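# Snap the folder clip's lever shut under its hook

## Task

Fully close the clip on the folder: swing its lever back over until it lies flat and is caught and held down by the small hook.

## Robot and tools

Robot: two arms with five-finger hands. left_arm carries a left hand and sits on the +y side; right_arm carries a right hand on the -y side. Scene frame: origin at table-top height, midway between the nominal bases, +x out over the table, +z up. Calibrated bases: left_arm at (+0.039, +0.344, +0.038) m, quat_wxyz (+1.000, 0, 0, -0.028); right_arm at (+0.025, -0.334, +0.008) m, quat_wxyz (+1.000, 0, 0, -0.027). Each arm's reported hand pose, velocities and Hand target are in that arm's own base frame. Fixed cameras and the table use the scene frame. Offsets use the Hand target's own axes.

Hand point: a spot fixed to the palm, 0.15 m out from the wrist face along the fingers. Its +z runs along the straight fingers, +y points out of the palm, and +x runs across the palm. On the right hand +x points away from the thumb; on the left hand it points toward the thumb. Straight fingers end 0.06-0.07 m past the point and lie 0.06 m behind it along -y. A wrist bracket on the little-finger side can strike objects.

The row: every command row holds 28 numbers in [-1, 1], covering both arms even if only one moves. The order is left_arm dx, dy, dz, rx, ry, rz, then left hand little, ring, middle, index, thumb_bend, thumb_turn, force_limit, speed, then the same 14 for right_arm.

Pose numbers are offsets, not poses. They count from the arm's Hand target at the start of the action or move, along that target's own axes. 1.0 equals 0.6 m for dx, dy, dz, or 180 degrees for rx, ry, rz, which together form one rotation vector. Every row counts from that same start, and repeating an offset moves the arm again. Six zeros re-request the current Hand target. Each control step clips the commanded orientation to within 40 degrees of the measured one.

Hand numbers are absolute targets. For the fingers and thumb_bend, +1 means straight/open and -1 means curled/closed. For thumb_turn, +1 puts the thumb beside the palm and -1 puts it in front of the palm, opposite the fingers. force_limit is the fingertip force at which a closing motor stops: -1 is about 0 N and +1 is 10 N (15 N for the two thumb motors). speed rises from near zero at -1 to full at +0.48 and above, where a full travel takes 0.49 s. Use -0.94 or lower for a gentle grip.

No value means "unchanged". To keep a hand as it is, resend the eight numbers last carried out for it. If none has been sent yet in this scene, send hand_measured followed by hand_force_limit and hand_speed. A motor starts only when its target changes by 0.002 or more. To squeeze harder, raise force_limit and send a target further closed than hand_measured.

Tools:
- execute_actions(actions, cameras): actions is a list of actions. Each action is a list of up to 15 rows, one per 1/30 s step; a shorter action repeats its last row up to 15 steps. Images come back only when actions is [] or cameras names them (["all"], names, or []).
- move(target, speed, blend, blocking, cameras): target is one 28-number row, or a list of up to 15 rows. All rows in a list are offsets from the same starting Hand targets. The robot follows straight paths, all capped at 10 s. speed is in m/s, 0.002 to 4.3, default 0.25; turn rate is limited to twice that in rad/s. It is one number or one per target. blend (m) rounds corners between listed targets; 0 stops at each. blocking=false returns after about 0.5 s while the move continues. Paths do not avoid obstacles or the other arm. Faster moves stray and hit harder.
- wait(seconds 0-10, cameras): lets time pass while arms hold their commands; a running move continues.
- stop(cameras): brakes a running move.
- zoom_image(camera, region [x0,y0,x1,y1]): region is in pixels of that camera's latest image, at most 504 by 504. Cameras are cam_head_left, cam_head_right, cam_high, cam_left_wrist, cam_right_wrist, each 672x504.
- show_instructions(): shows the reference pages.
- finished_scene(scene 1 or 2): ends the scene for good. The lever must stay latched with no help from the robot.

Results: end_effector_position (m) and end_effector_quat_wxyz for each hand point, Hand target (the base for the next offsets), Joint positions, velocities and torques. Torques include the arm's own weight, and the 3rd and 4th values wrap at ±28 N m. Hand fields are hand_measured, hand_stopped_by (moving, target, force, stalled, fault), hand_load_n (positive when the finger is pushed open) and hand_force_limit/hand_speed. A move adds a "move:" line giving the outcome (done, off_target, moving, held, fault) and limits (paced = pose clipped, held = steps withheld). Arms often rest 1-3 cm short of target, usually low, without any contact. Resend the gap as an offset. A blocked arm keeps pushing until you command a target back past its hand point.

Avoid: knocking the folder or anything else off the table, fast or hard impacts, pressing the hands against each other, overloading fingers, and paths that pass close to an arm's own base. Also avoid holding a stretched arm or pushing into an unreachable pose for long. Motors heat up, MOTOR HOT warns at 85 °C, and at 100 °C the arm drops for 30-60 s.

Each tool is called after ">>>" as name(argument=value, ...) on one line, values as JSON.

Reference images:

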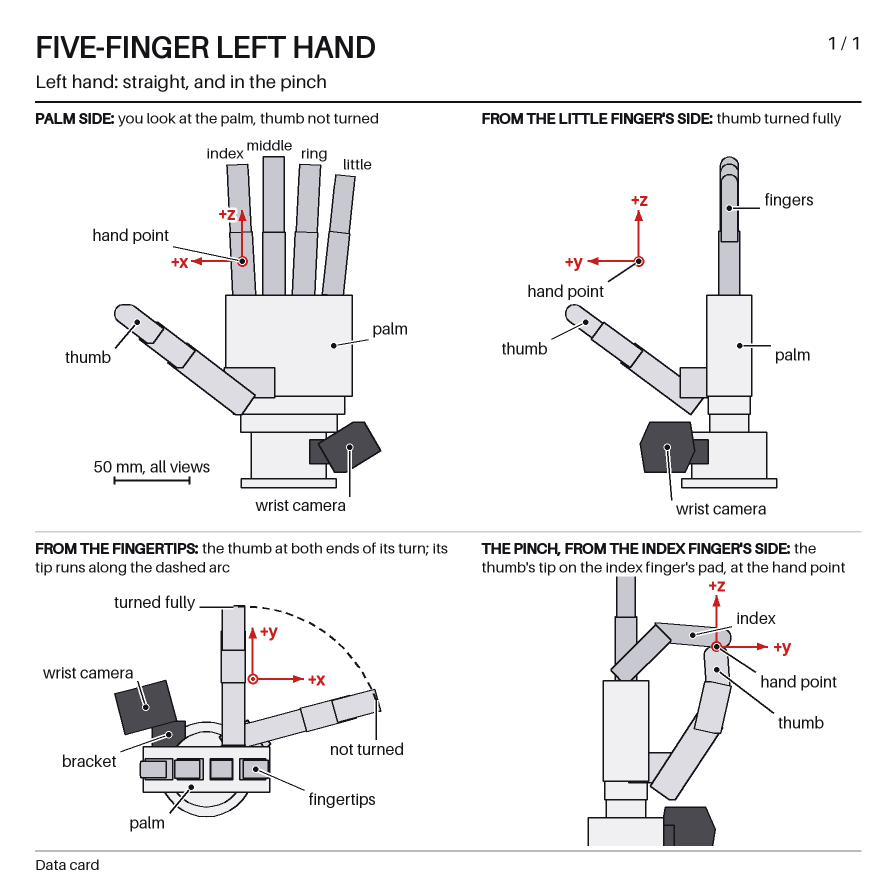

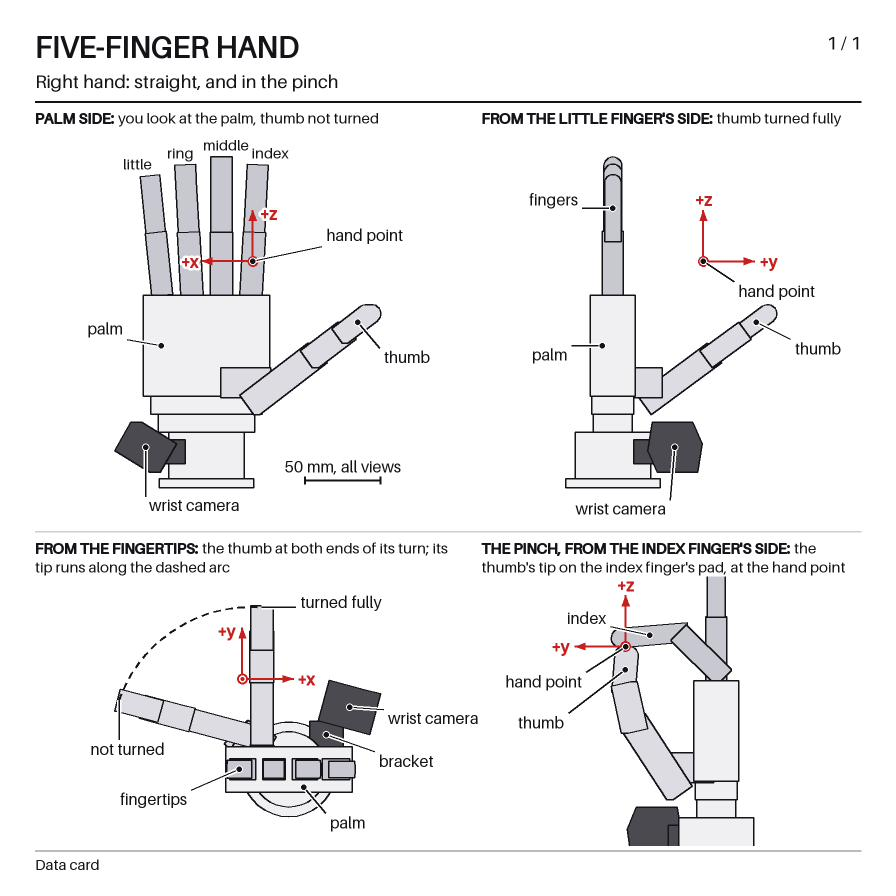

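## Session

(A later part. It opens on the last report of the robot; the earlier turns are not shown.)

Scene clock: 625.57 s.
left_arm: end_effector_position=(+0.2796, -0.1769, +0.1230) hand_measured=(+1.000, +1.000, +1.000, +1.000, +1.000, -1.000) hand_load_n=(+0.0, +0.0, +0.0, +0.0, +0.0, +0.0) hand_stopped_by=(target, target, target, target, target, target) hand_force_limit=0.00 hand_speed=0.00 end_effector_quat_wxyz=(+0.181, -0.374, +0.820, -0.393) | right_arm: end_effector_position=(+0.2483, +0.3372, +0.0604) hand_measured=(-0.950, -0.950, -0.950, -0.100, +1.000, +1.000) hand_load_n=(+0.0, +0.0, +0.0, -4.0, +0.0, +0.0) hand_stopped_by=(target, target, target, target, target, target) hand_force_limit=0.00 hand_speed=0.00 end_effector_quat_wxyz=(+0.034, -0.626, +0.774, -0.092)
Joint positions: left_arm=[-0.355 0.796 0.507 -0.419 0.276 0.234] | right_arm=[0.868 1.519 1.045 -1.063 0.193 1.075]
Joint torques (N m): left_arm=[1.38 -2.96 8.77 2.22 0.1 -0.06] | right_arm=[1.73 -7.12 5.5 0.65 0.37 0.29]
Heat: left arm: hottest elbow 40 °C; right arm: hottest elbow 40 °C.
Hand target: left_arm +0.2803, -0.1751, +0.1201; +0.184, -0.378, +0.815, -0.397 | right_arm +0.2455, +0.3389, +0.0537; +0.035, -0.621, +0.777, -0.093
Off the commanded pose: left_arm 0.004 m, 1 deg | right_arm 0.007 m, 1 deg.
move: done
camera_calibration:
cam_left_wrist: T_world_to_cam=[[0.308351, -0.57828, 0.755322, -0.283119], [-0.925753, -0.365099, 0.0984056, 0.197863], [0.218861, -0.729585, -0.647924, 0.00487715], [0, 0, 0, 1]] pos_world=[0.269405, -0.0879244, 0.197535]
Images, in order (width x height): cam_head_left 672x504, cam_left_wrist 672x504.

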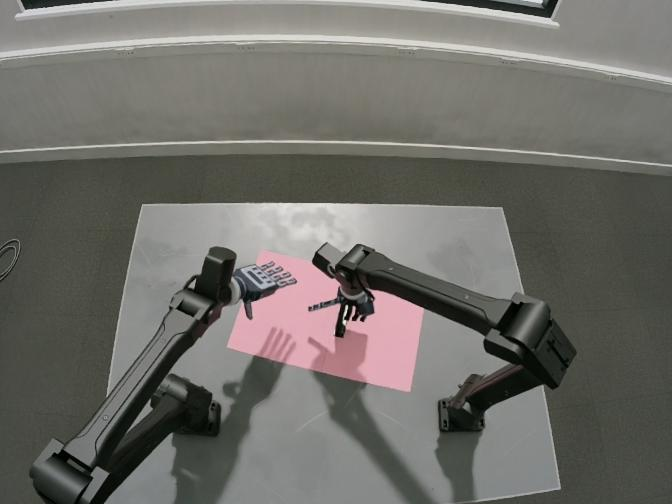

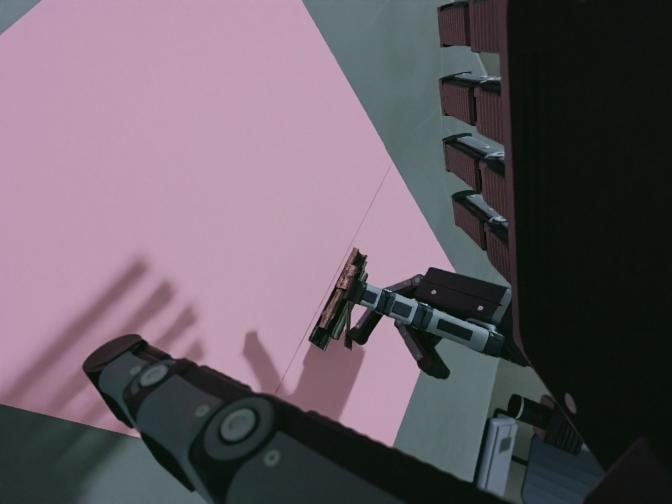

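>>> move(target=[[0,0,0,0,0,0,1,1,1,1,1,-1,0,0,0.009,-0.028,-0.1468,0,0,0,-0.95,-0.95,-0.95,-0.1,1,-1,0,0],[0.0603,0.0273,0.1268,-0.122,0,0,1,1,1,1,1,-1,0,0,-0.0028,0.0962,-0.165,0,0,0,-0.95,-0.95,-0.95,1,1,-1,0,0]], speed=0.15, blend=0.0, cameras=["all"])

>>> zoom_image(camera="cam_left_wrist", region=[380, 250, 540, 410])

>>> zoom_image(camera="cam_head_left", region=[320, 280, 370, 350])

>>> zoom_image(camera="cam_high", region=[395, 205, 455, 265])

Scene clock: 677.47 s.
left_arm: end_effector_position=(+0.2788, -0.2210, +0.0434) hand_measured=(+1.000, +1.000, +1.000, +1.000, +1.000, -1.000) hand_load_n=(+0.0, +0.0, +0.0, +0.0, +0.0, +0.0) hand_stopped_by=(target, target, target, target, target, target) hand_force_limit=0.00 hand_speed=0.00 end_effector_quat_wxyz=(+0.103, -0.408, +0.879, -0.223) | right_arm: end_effector_position=(+0.1770, +0.3640, +0.1317) hand_measured=(-0.950, -0.950, -0.950, +1.000, +1.000, -1.000) hand_load_n=(+0.0, +0.0, +0.0, -0.5, +0.0, +0.0) hand_stopped_by=(target, target, target, target, target, target) hand_force_limit=0.00 hand_speed=0.00 end_effector_quat_wxyz=(+0.028, -0.625, +0.775, -0.094)
Joint positions: left_arm=[-0.567 1.232 0.674 -0.521 0.066 0.119] | right_arm=[1.051 1.415 1.134 -1.306 0.195 1.266]
Joint torques (N m): left_arm=[0.21 -6.48 13.48 0.42 -0.12 -0.07] | right_arm=[1.14 -8.41 6.99 -0.46 0.39 0.23]
Heat: left arm: hottest elbow 40 °C; right arm: hottest elbow 39 °C.
Hand target: left_arm +0.2950, -0.2349, +0.0604; +0.109, -0.407, +0.876, -0.235 | right_arm +0.1737, +0.3627, +0.1398; +0.035, -0.621, +0.777, -0.093
Off the commanded pose: left_arm 0.027 m, 2 deg | right_arm 0.009 m, 1 deg.
move: off_target (left_arm)
camera_calibration:
cam_left_wrist: T_world_to_cam=[[0.505115, -0.730806, 0.45911, -0.323849], [-0.863034, -0.424284, 0.274143, 0.150563], [-0.00555181, -0.534701, -0.845023, 0.0355092], [0, 0, 0, 1]] pos_world=[0.293719, -0.153802, 0.137413]
cam_right_wrist: T_world_to_cam=[[-0.9825, -0.0913522, -0.162319, 0.227638], [-0.160317, 0.858407, 0.487275, -0.363289], [0.0948224, 0.50477, -0.85803, 0.0264577], [0, 0, 0, 1]] pos_world=[0.162904, 0.31929, 0.236673]

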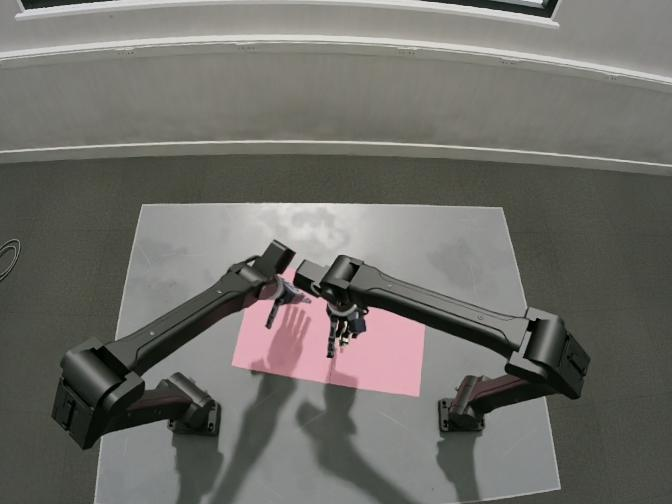

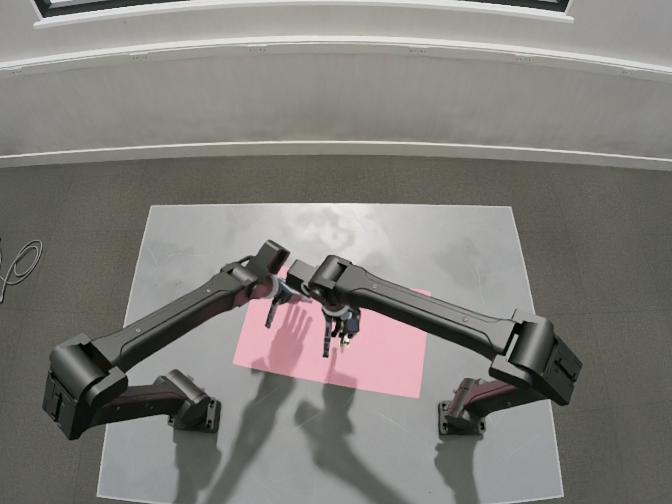

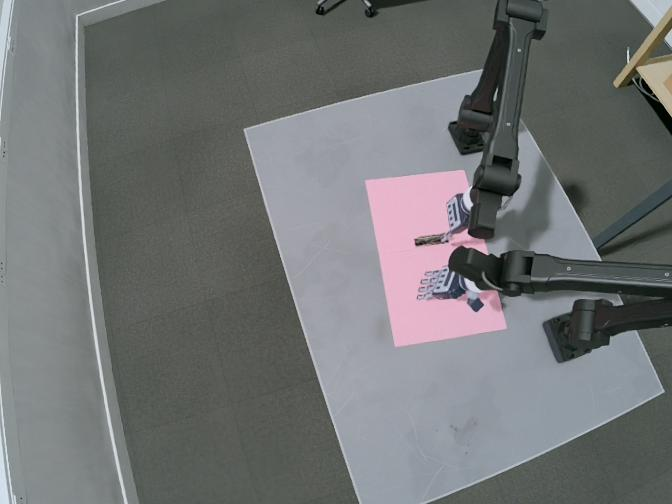

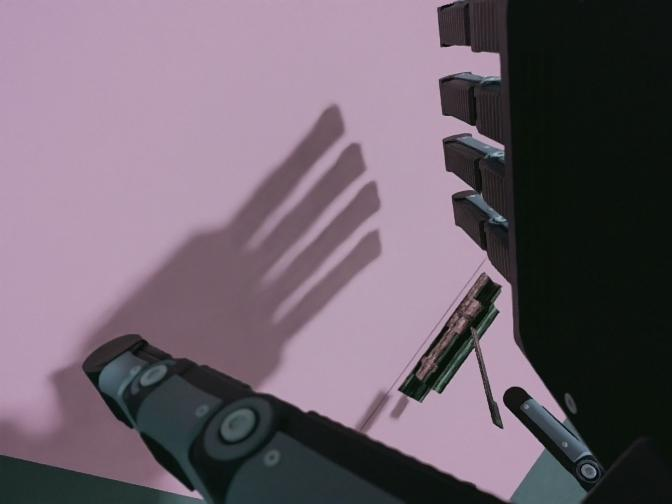

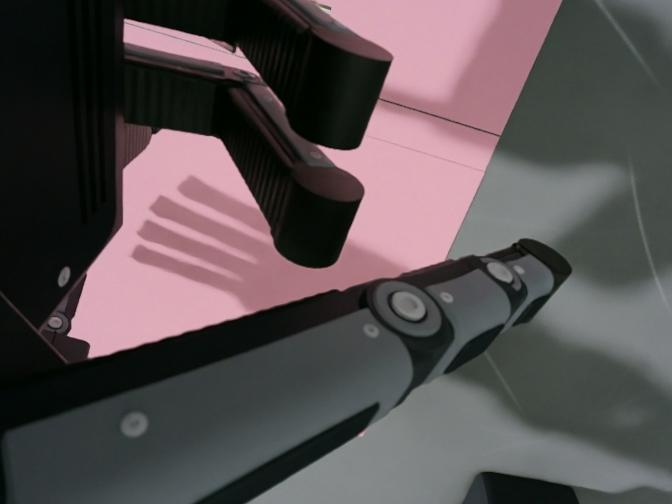

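Scaled by 3.150 from the camera's 672x504 image, which has a finer 960x720 frame.

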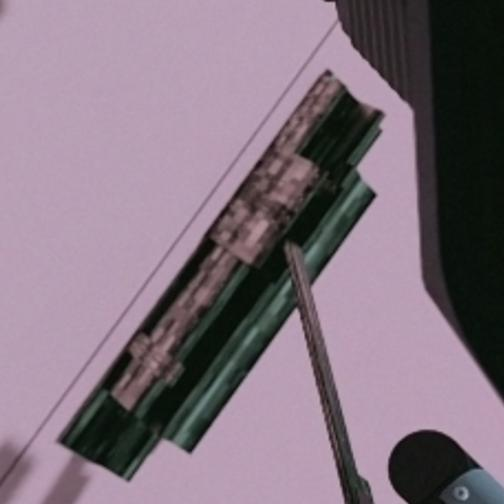

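Scaled by 7.200 from the camera's 672x504 image, which has a finer 960x720 frame.

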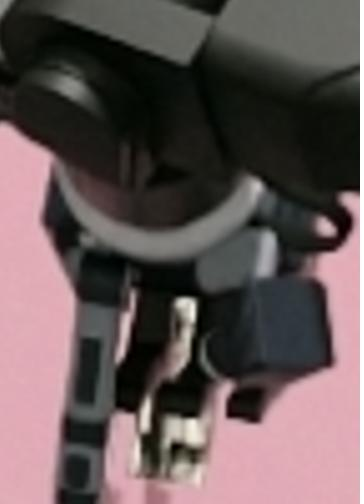

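Scaled by 8.400 from the camera's 672x504 image, which has a finer 960x720 frame.

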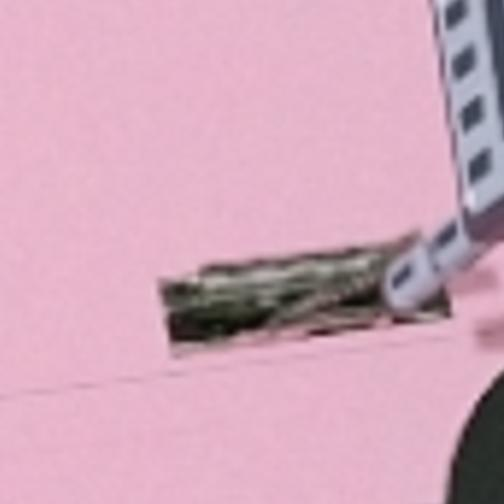

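>>> move(target=[[0,0.0768,0.0623,0,0,0,1,1,1,1,1,-1,0,0,0.0468,-0.0058,0.004,0,0,0,-0.95,-0.95,-0.95,1,1,-1,0,0],[0,0.1457,0.1083,0,0,0,1,1,1,1,1,-1,0,0,0.0468,-0.0058,0.004,0,0,0,-0.95,-0.95,-0.95,1,1,-1,0,0]], speed=0.08, blend=0.005, cameras=["cam_high","cam_left_wrist","cam_head_left"])

>>> zoom_image(camera="cam_left_wrist", region=[380, 250, 540, 430])

>>> zoom_image(camera="cam_high", region=[395, 205, 455, 265])

Scene clock: 732.50 s.
left_arm: end_effector_position=(+0.2805, -0.2230, -0.0082) hand_measured=(+1.000, +1.000, +1.000, +1.000, +1.000, -1.000) hand_load_n=(-0.5, +0.0, +0.5, +0.0, +0.0, +0.0) hand_stopped_by=(target, target, target, target, target, target) hand_force_limit=0.00 hand_speed=0.00 end_effector_quat_wxyz=(+0.129, -0.400, +0.866, -0.270) | right_arm: end_effector_position=(+0.1704, +0.3407, +0.1346) hand_measured=(-0.950, -0.950, -0.950, +1.000, +1.000, -1.000) hand_load_n=(+0.0, +0.0, +0.0, +0.0, +0.0, +0.0) hand_stopped_by=(target, target, target, target, target, target) hand_force_limit=0.00 hand_speed=0.00 end_effector_quat_wxyz=(+0.031, -0.619, +0.779, -0.093)
Joint positions: left_arm=[-0.565 1.294 0.522 -0.194 0.074 0.119] | right_arm=[1.036 1.345 1.072 -1.306 0.196 1.263]
Joint torques (N m): left_arm=[1.38 -3.31 4.46 1.09 -0.12 0.09] | right_arm=[0.21 -7.53 6.63 -0.35 0.36 -0.03]
Heat: left arm: hottest elbow 44 °C; right arm: hottest elbow 39 °C.
Hand target: left_arm +0.2619, -0.2070, -0.0397; +0.109, -0.407, +0.876, -0.235 | right_arm +0.1711, +0.3344, +0.1398; +0.035, -0.621, +0.777, -0.093
Off the commanded pose: left_arm 0.040 m, 5 deg | right_arm 0.008 m, 1 deg.
move: off_target (left_arm)
camera_calibration:
cam_left_wrist: T_world_to_cam=[[0.457754, -0.698046, 0.55063, -0.281186], [-0.886439, -0.40602, 0.222201, 0.175619], [0.0684598, -0.589813, -0.804633, -0.0418428], [0, 0, 0, 1]] pos_world=[0.287255, -0.149656, 0.0821386]
Images, in order (width x height): cam_head_left 672x504, cam_high 672x504, cam_left_wrist 672x504.

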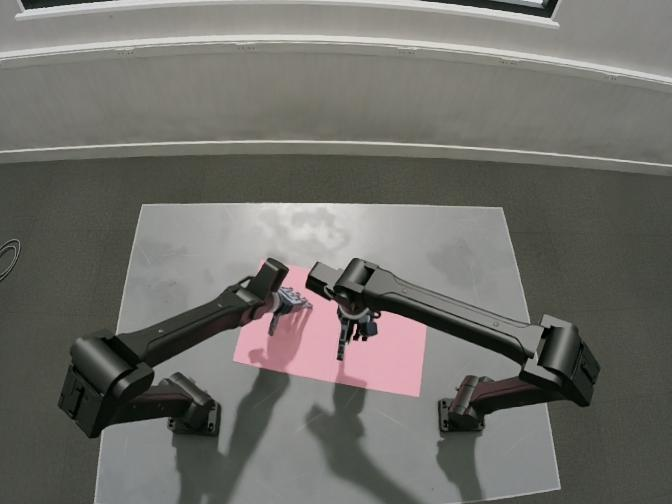

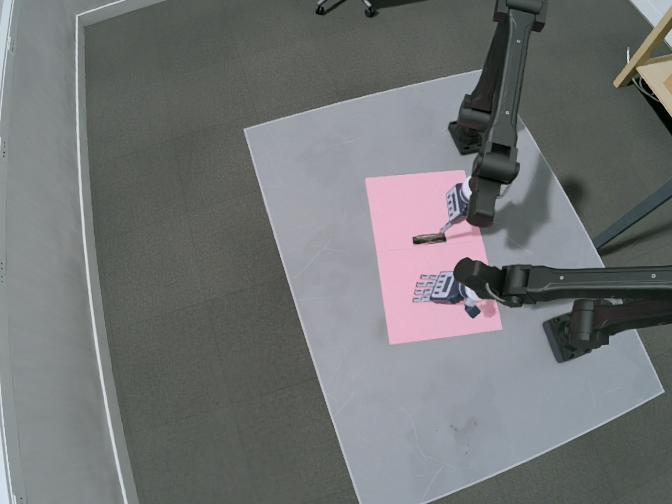

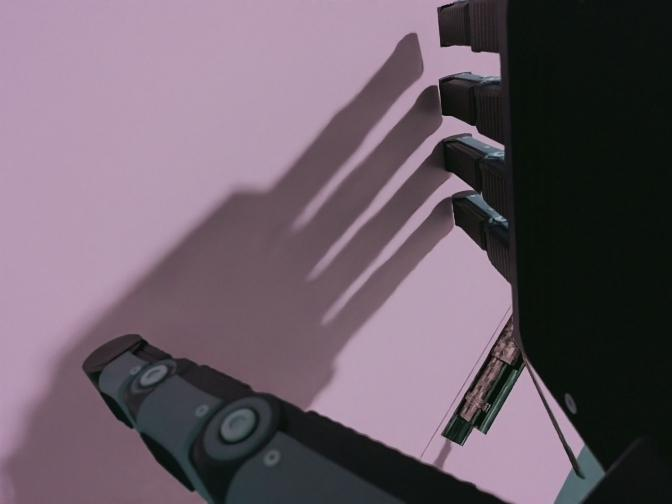

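Scaled by 2.800 from the camera's 672x504 image, which has a finer 960x720 frame.

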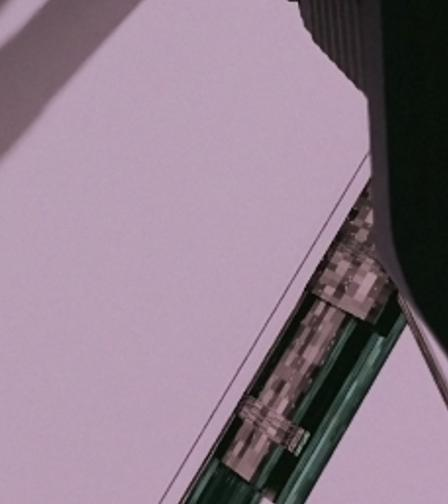

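Scaled by 8.400 from the camera's 672x504 image, which has a finer 960x720 frame.

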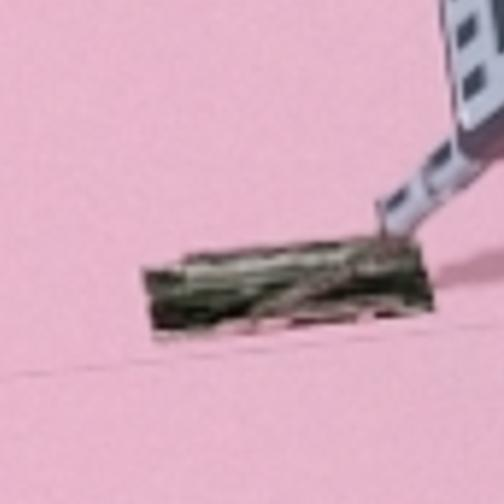

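>>> move(target=[0,0,0,0,0,0,1,1,1,1,1,-1,0,0,0.0048,0.0262,0.0492,0,0,0,-0.95,-0.95,-0.95,1,1,-1,0,0], speed=0.08, cameras=["cam_high","cam_left_wrist","cam_right_wrist","cam_head_left"])

>>> zoom_image(camera="cam_left_wrist", region=[420, 300, 620, 500])

>>> zoom_image(camera="cam_high", region=[405, 210, 455, 255])

>>> zoom_image(camera="cam_head_left", region=[310, 290, 370, 370])

Scene clock: 763.63 s.
left_arm: end_effector_position=(+0.2805, -0.2230, -0.0082) hand_measured=(+1.000, +1.000, +1.000, +1.000, +1.000, -1.000) hand_load_n=(+0.0, +0.0, +0.0, +0.0, +0.0, +0.0) hand_stopped_by=(target, target, target, target, target, target) hand_force_limit=0.00 hand_speed=0.00 end_effector_quat_wxyz=(+0.129, -0.400, +0.866, -0.270) | right_arm: end_effector_position=(+0.1633, +0.3313, +0.1070) hand_measured=(-0.950, -0.950, -0.950, +1.000, +1.000, -1.000) hand_load_n=(+0.0, +0.0, +0.0, +0.0, +0.0, +0.0) hand_stopped_by=(target, target, target, target, target, target) hand_force_limit=0.00 hand_speed=0.00 end_effector_quat_wxyz=(+0.028, -0.622, +0.777, -0.095)
Joint positions: left_arm=[-0.565 1.294 0.522 -0.194 0.074 0.119] | right_arm=[1.04 1.344 0.996 -1.24 0.198 1.263]
Joint torques (N m): left_arm=[1.32 -3.19 4.48 1.09 -0.12 0.09] | right_arm=[1.73 -6.71 6.17 0.31 0.3 0.16]
Heat: left arm: hottest elbow 41 °C; right arm: hottest elbow 39 °C.
Hand target: left_arm +0.2619, -0.2070, -0.0397; +0.109, -0.407, +0.876, -0.235 | right_arm +0.1604, +0.3319, +0.1080; +0.035, -0.621, +0.777, -0.093
Off the commanded pose: left_arm 0.040 m, 5 deg | right_arm 0.003 m, 1 deg.
move: off_target (left_arm)
camera_calibration:
cam_left_wrist: T_world_to_cam=[[0.457754, -0.698046, 0.55063, -0.281186], [-0.886439, -0.40602, 0.222201, 0.175619], [0.0684598, -0.589813, -0.804633, -0.0418428], [0, 0, 0, 1]] pos_world=[0.287255, -0.149656, 0.0821386]
cam_right_wrist: T_world_to_cam=[[-0.982965, -0.0837592, -0.163597, 0.204894], [-0.15412, 0.860596, 0.485409, -0.326918], [0.100133, 0.502354, -0.858845, 0.0231302], [0, 0, 0, 1]] pos_world=[0.148703, 0.286886, 0.212074]
Images, in order (width x height): cam_head_left 672x504, cam_high 672x504, cam_left_wrist 672x504, cam_right_wrist 672x504.

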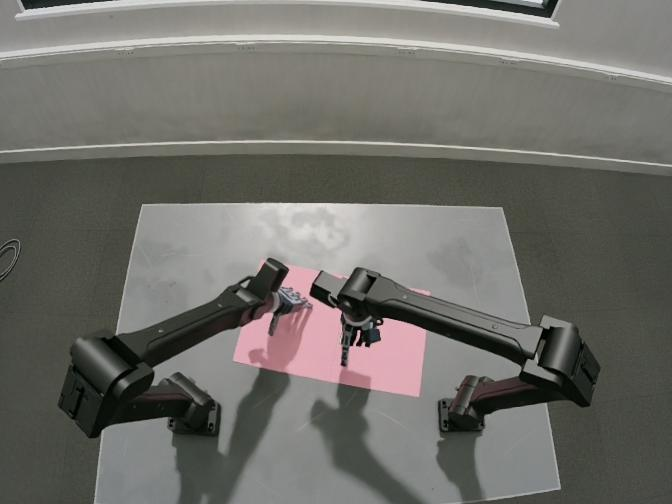

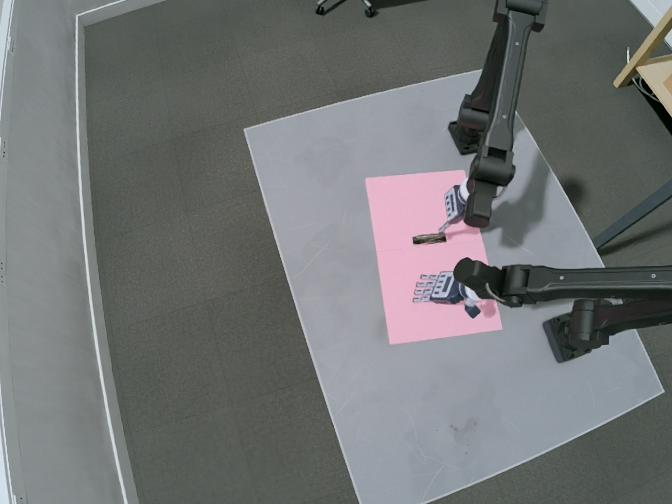

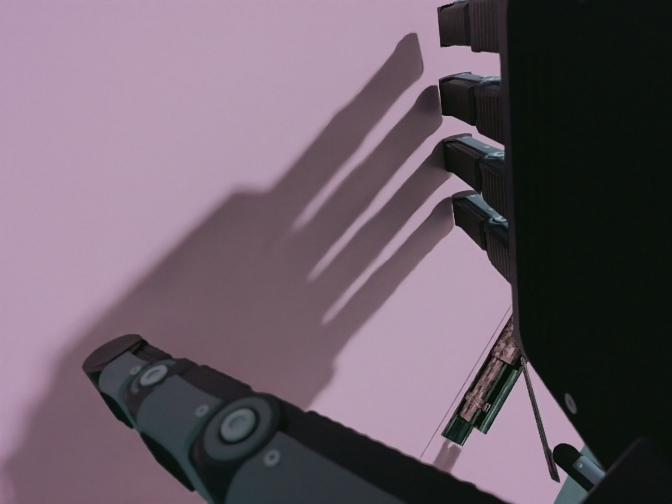

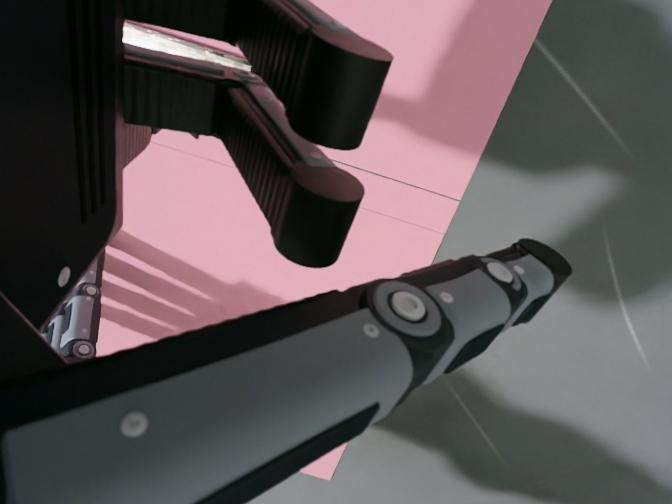

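Scaled by 2.520 from the camera's 672x504 image, which has a finer 960x720 frame.

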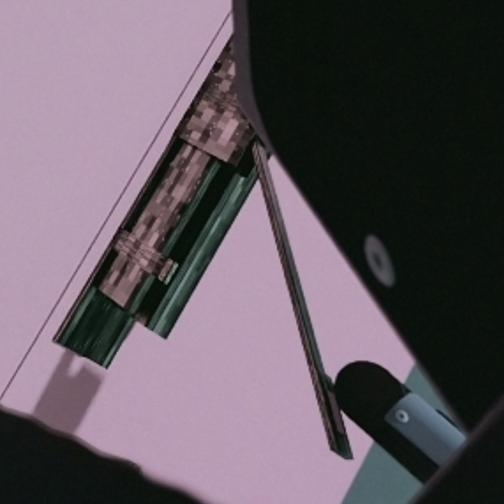

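Scaled by 10.080 from the camera's 672x504 image, which has a finer 960x720 frame.

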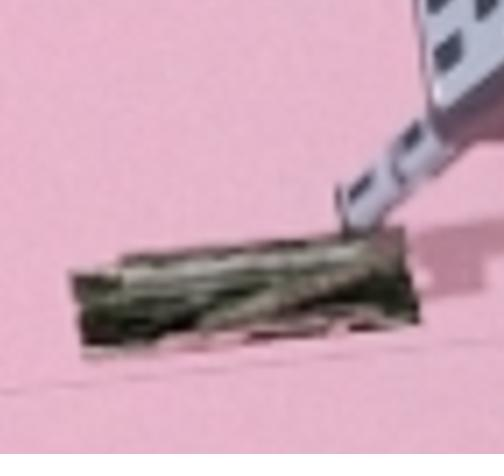

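Scaled by 6.300 from the camera's 672x504 image, which has a finer 960x720 frame.

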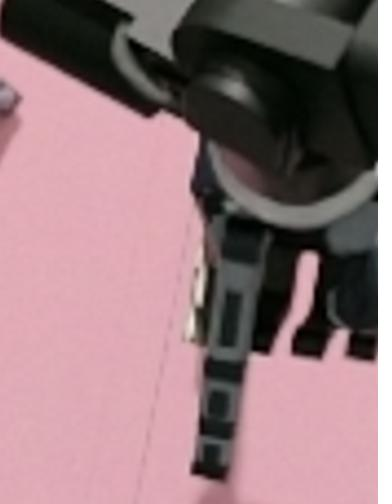

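>>> move(target=[0,0,0,0,0,0,1,1,1,1,1,-1,0,0,-0.0117,0.0335,0.0368,0,0,0,-0.95,-0.95,-0.95,1,1,-1,0,0], speed=0.06, cameras=["cam_high","cam_left_wrist","cam_head_left"])

>>> zoom_image(camera="cam_left_wrist", region=[420, 300, 620, 500])

>>> zoom_image(camera="cam_high", region=[405, 210, 455, 255])

Scene clock: 798.17 s.
left_arm: end_effector_position=(+0.2808, -0.2232, -0.0083) hand_measured=(+1.000, +1.000, +1.000, +1.000, +1.000, -1.000) hand_load_n=(+0.5, +0.0, +0.0, +0.0, +0.0, +0.0) hand_stopped_by=(target, target, target, target, target, target) hand_force_limit=0.00 hand_speed=0.00 end_effector_quat_wxyz=(+0.129, -0.400, +0.866, -0.271) | right_arm: end_effector_position=(+0.1527, +0.3367, +0.0917) hand_measured=(-0.950, -0.950, -0.950, +1.000, +1.000, -1.000) hand_load_n=(+0.0, +0.0, +0.0, +0.5, +0.0, +0.0) hand_stopped_by=(target, target, target, target, target, target) hand_force_limit=0.00 hand_speed=0.00 end_effector_quat_wxyz=(+0.039, -0.619, +0.779, -0.095)
Joint positions: left_arm=[-0.565 1.295 0.522 -0.192 0.074 0.119] | right_arm=[1.079 1.344 0.953 -1.184 0.206 1.307]
Joint torques (N m): left_arm=[1.32 -3.31 4.52 1.05 -0.12 0.09] | right_arm=[2.2 -4.54 6.04 0.72 -0.08 0.23]
Heat: left arm: hottest elbow 38 °C; right arm: hottest elbow 39 °C.
Hand target: left_arm +0.2620, -0.2070, -0.0397; +0.109, -0.407, +0.876, -0.235 | right_arm +0.1465, +0.3409, +0.0823; +0.035, -0.621, +0.777, -0.093
Off the commanded pose: left_arm 0.040 m, 5 deg | right_arm 0.012 m, 1 deg.
move: off_target (left_arm, right_arm)
camera_calibration:
cam_left_wrist: T_world_to_cam=[[0.457412, -0.697829, 0.551189, -0.281207], [-0.886577, -0.405934, 0.221809, 0.175862], [0.0689615, -0.59013, -0.804358, -0.0422097], [0, 0, 0, 1]] pos_world=[0.287454, -0.149755, 0.0820388]
Images, in order (width x height): cam_head_left 672x504, cam_high 672x504, cam_left_wrist 672x504.

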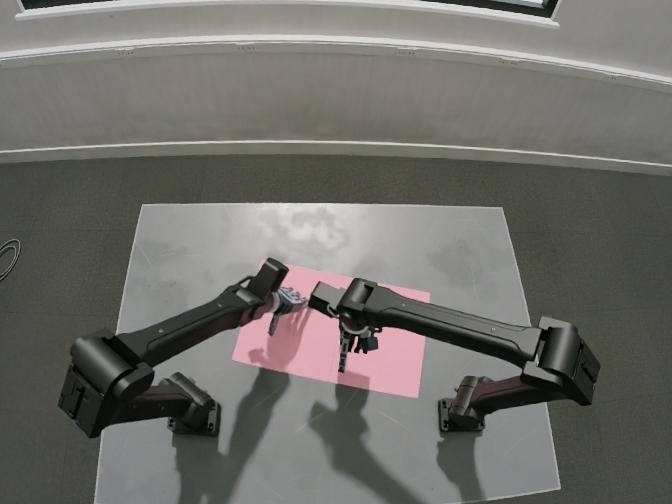

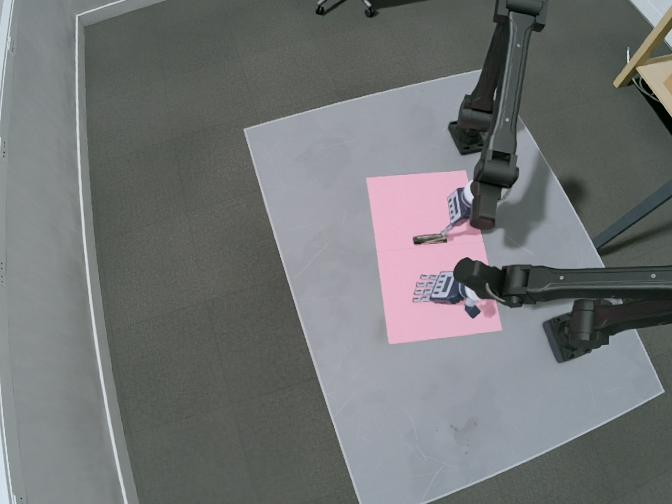

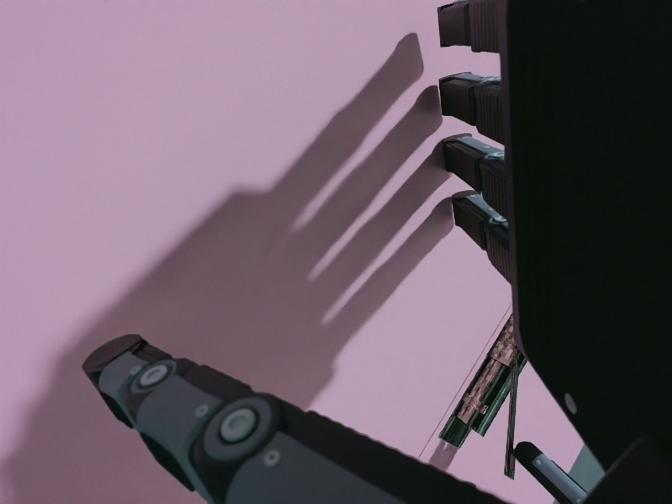

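Scaled by 2.520 from the camera's 672x504 image, which has a finer 960x720 frame.

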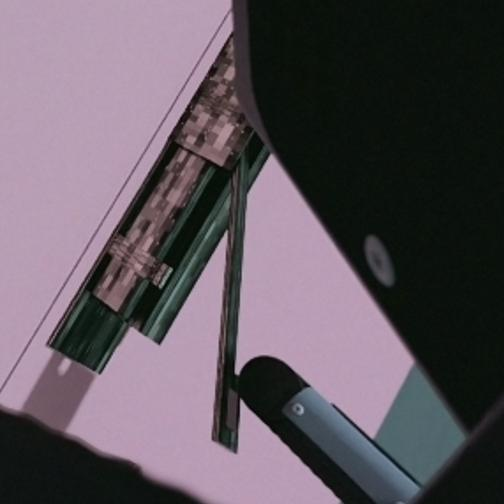

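Scaled by 10.080 from the camera's 672x504 image, which has a finer 960x720 frame.

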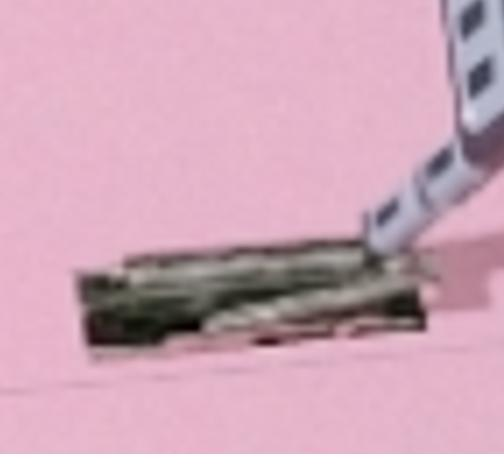

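>>> move(target=[0,0,0,0,0,0,1,1,1,1,1,-1,0,0,0.0195,0.033,0.1122,0,0,0,-0.95,-0.95,-0.95,1,1,-1,0,0], speed=0.06, cameras=["cam_high","cam_left_wrist","cam_head_left"])

>>> zoom_image(camera="cam_left_wrist", region=[420, 300, 620, 500])

>>> zoom_image(camera="cam_high", region=[405, 210, 455, 255])

Scene clock: 817.97 s.
left_arm: end_effector_position=(+0.2811, -0.2236, -0.0085) hand_measured=(+1.000, +1.000, +1.000, +1.000, +1.000, -1.000) hand_load_n=(+0.0, +0.0, +0.5, +0.0, +0.0, +0.0) hand_stopped_by=(target, target, target, target, target, target) hand_force_limit=0.00 hand_speed=0.00 end_effector_quat_wxyz=(+0.129, -0.399, +0.866, -0.272) | right_arm: end_effector_position=(+0.1463, +0.3345, +0.0589) hand_measured=(-0.950, -0.950, -0.950, +1.000, +1.000, -1.000) hand_load_n=(+0.0, +0.0, +0.0, +0.0, -0.5, +0.0) hand_stopped_by=(target, target, target, target, target, target) hand_force_limit=0.00 hand_speed=0.00 end_effector_quat_wxyz=(+0.069, -0.619, +0.778, -0.086)
Joint positions: left_arm=[-0.565 1.297 0.522 -0.189 0.075 0.119] | right_arm=[1.096 1.329 0.841 -1.027 0.214 1.317]
Joint torques (N m): left_arm=[1.26 -3.43 4.49 0.92 -0.15 0.09] | right_arm=[1.26 -0.21 2.45 2.21 -0.36 0.17]
Heat: left arm: hottest elbow 37 °C; right arm: hottest elbow 39 °C.
Hand target: left_arm +0.2619, -0.2070, -0.0396; +0.109, -0.407, +0.876, -0.235 | right_arm +0.1362, +0.3269, +0.0133; +0.035, -0.621, +0.777, -0.093
Off the commanded pose: left_arm 0.040 m, 5 deg | right_arm 0.047 m, 4 deg.
move: off_target (left_arm, right_arm)
camera_calibration:
cam_left_wrist: T_world_to_cam=[[0.456555, -0.697251, 0.552629, -0.281172], [-0.88698, -0.405202, 0.221538, 0.176321], [0.0694585, -0.591314, -0.803444, -0.0430441], [0, 0, 0, 1]] pos_world=[0.287754, -0.150055, 0.0817384]
Images, in order (width x height): cam_head_left 672x504, cam_high 672x504, cam_left_wrist 672x504.

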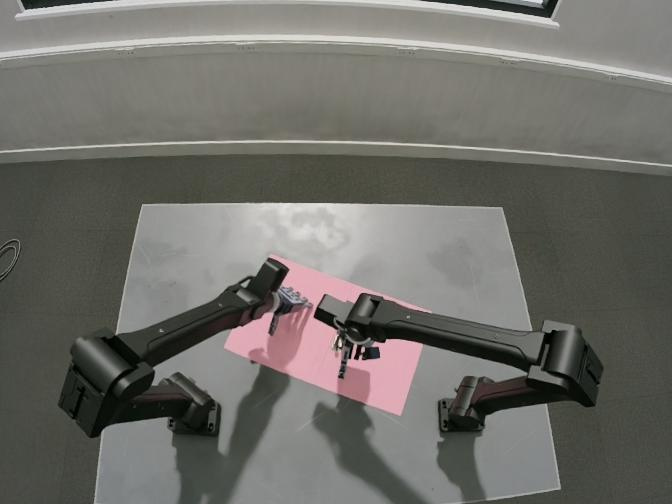

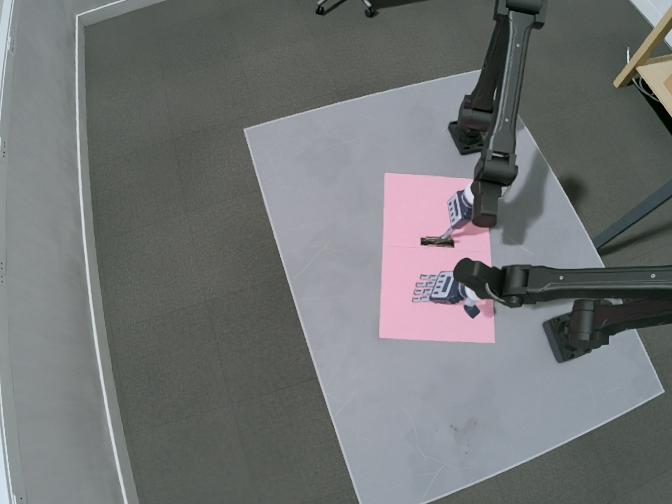

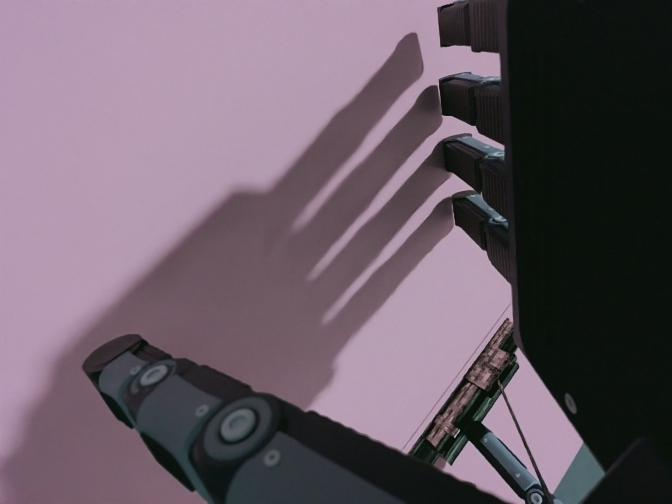

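Scaled by 2.520 from the camera's 672x504 image, which has a finer 960x720 frame.

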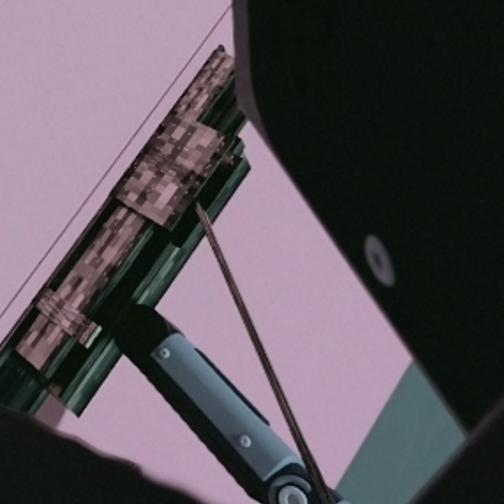

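Scaled by 10.080 from the camera's 672x504 image, which has a finer 960x720 frame.

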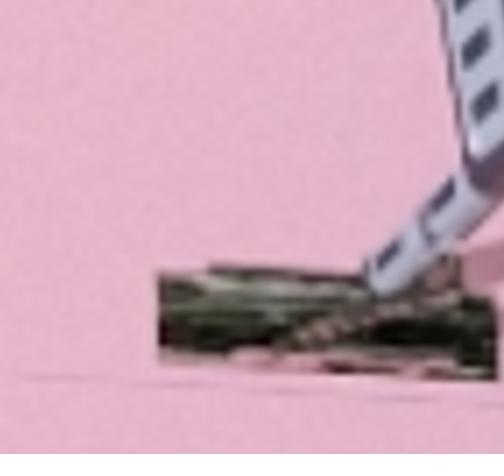

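>>> move(target=[[0,0,0,0,0,0,1,1,1,1,1,-1,0,0,0.0013,-0.0678,-0.284,0,0,0,-0.95,-0.95,-0.95,1,1,-1,0,0],[0,0,0,0,0,0,1,1,1,1,1,-1,0,0,-0.0633,-0.1303,-0.276,0,0,0,-1,-1,-1,-1,1,-1,0,0],[0,0,0,0,0,0,1,1,1,1,1,-1,0,0,-0.0733,-0.0993,-0.1128,0,0,0,-1,-1,-1,-1,1,-1,0,0]], speed=0.15, blend=0.0, cameras=["all"])

>>> zoom_image(camera="cam_left_wrist", region=[400, 280, 600, 480])

>>> zoom_image(camera="cam_high", region=[405, 205, 465, 260])

>>> zoom_image(camera="cam_head_left", region=[310, 290, 390, 390])

Scene clock: 874.77 s.
left_arm: end_effector_position=(+0.2811, -0.2236, -0.0084) hand_measured=(+1.000, +1.000, +1.000, +1.000, +1.000, -1.000) hand_load_n=(+0.0, +0.0, +0.5, +0.0, +0.0, +0.0) hand_stopped_by=(target, target, target, target, target, target) hand_force_limit=0.00 hand_speed=0.00 end_effector_quat_wxyz=(+0.129, -0.399, +0.866, -0.272) | right_arm: end_effector_position=(+0.1901, +0.3650, +0.0940) hand_measured=(-1.000, -1.000, -1.000, -1.000, +1.000, -1.000) hand_load_n=(+0.0, +0.0, +0.0, +0.0, +0.0, +0.0) hand_stopped_by=(target, target, target, target, target, target) hand_force_limit=0.00 hand_speed=0.00 end_effector_quat_wxyz=(+0.039, -0.618, +0.780, -0.092)
Joint positions: left_arm=[-0.565 1.297 0.522 -0.189 0.076 0.119] | right_arm=[1.026 1.45 1.066 -1.179 0.2 1.257]
Joint torques (N m): left_arm=[1.2 -3.37 4.49 0.91 -0.15 0.09] | right_arm=[0.32 -6.24 6.6 0.43 0.2 -0.03]
Heat: left arm: hottest elbow 36 °C; right arm: hottest elbow 37 °C.
Hand target: left_arm +0.2619, -0.2070, -0.0396; +0.109, -0.407, +0.876, -0.235 | right_arm +0.1918, +0.3639, +0.0880; +0.035, -0.621, +0.777, -0.093
Off the commanded pose: left_arm 0.040 m, 5 deg | right_arm 0.006 m, 1 deg.
move: off_target (left_arm); target 2's new numbers were sent with right_arm's hand 0.027 m and 3 deg from that target
camera_calibration:
cam_left_wrist: T_world_to_cam=[[0.456571, -0.697179, 0.552706, -0.281242], [-0.886987, -0.405054, 0.221778, 0.176286], [0.0692568, -0.5915, -0.803325, -0.0430831], [0, 0, 0, 1]] pos_world=[0.287754, -0.150154, 0.0817381]
cam_right_wrist: T_world_to_cam=[[-0.981125, -0.0736588, -0.178796, 0.229421], [-0.155014, 0.85234, 0.499487, -0.343788], [0.115603, 0.517775, -0.84767, -0.0172888], [0, 0, 0, 1]] pos_world=[0.173798, 0.318875, 0.198082]

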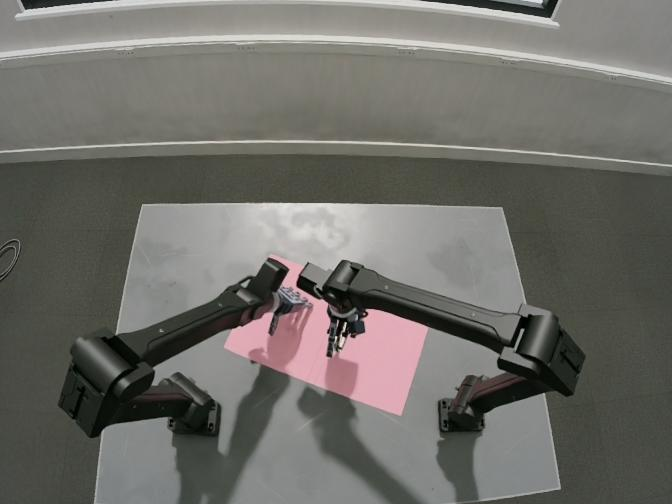

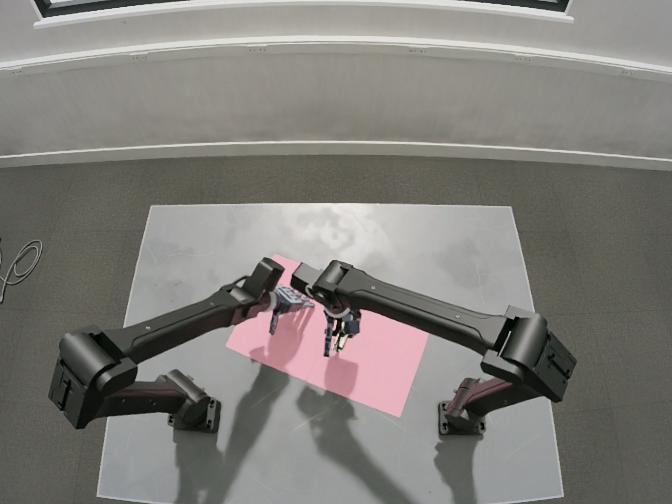

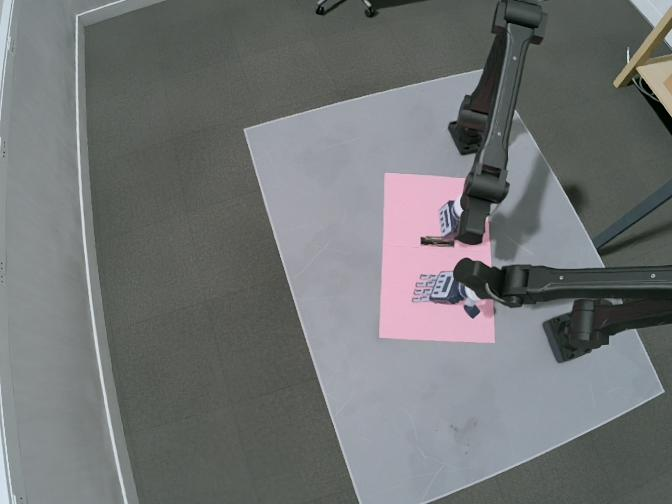

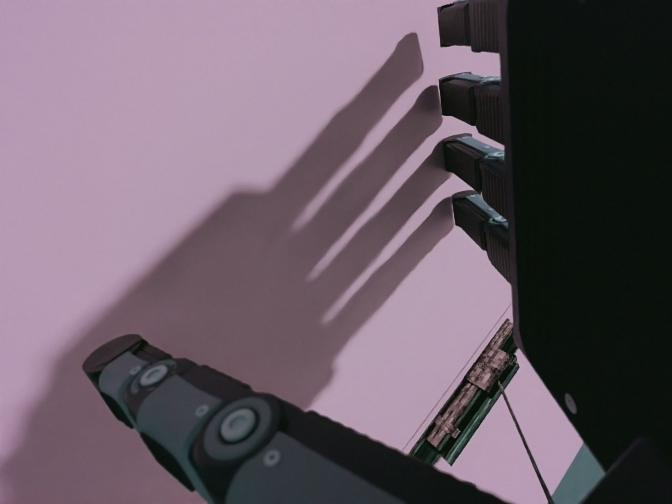

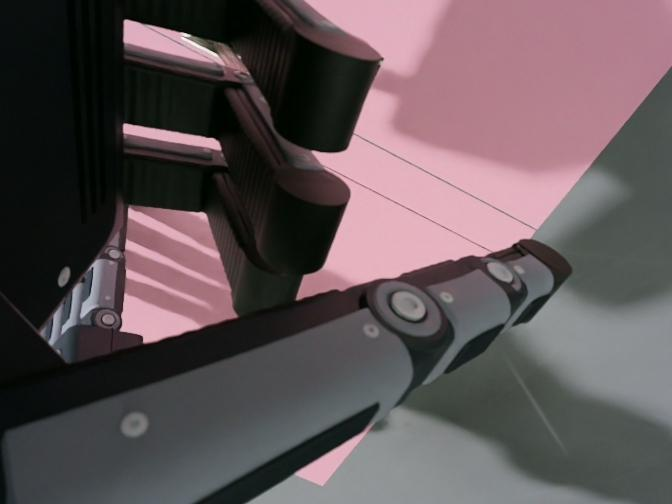

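Scaled by 2.520 from the camera's 672x504 image, which has a finer 960x720 frame.

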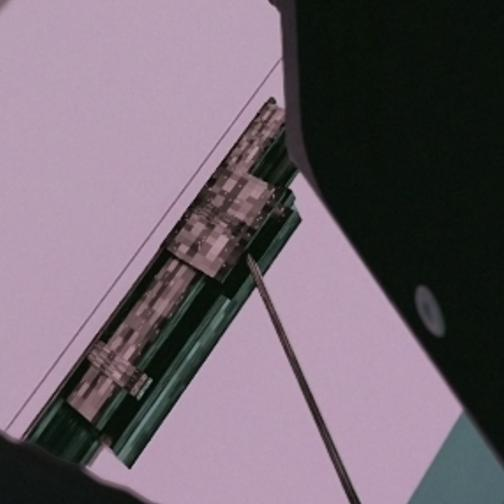

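Scaled by 8.400 from the camera's 672x504 image, which has a finer 960x720 frame.

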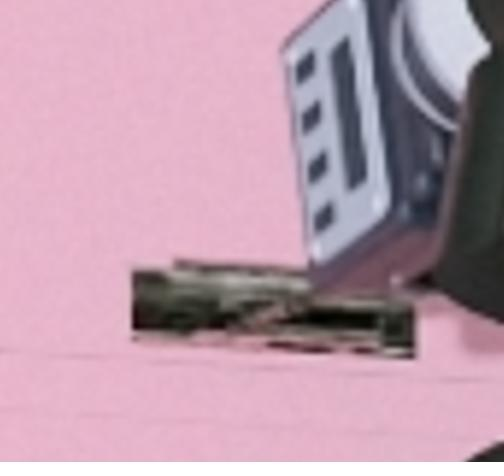

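Scaled by 5.040 from the camera's 672x504 image, which has a finer 960x720 frame.

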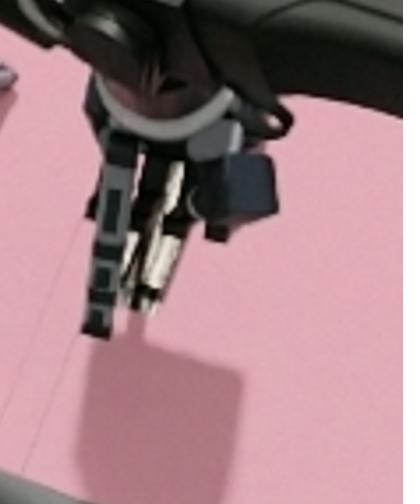

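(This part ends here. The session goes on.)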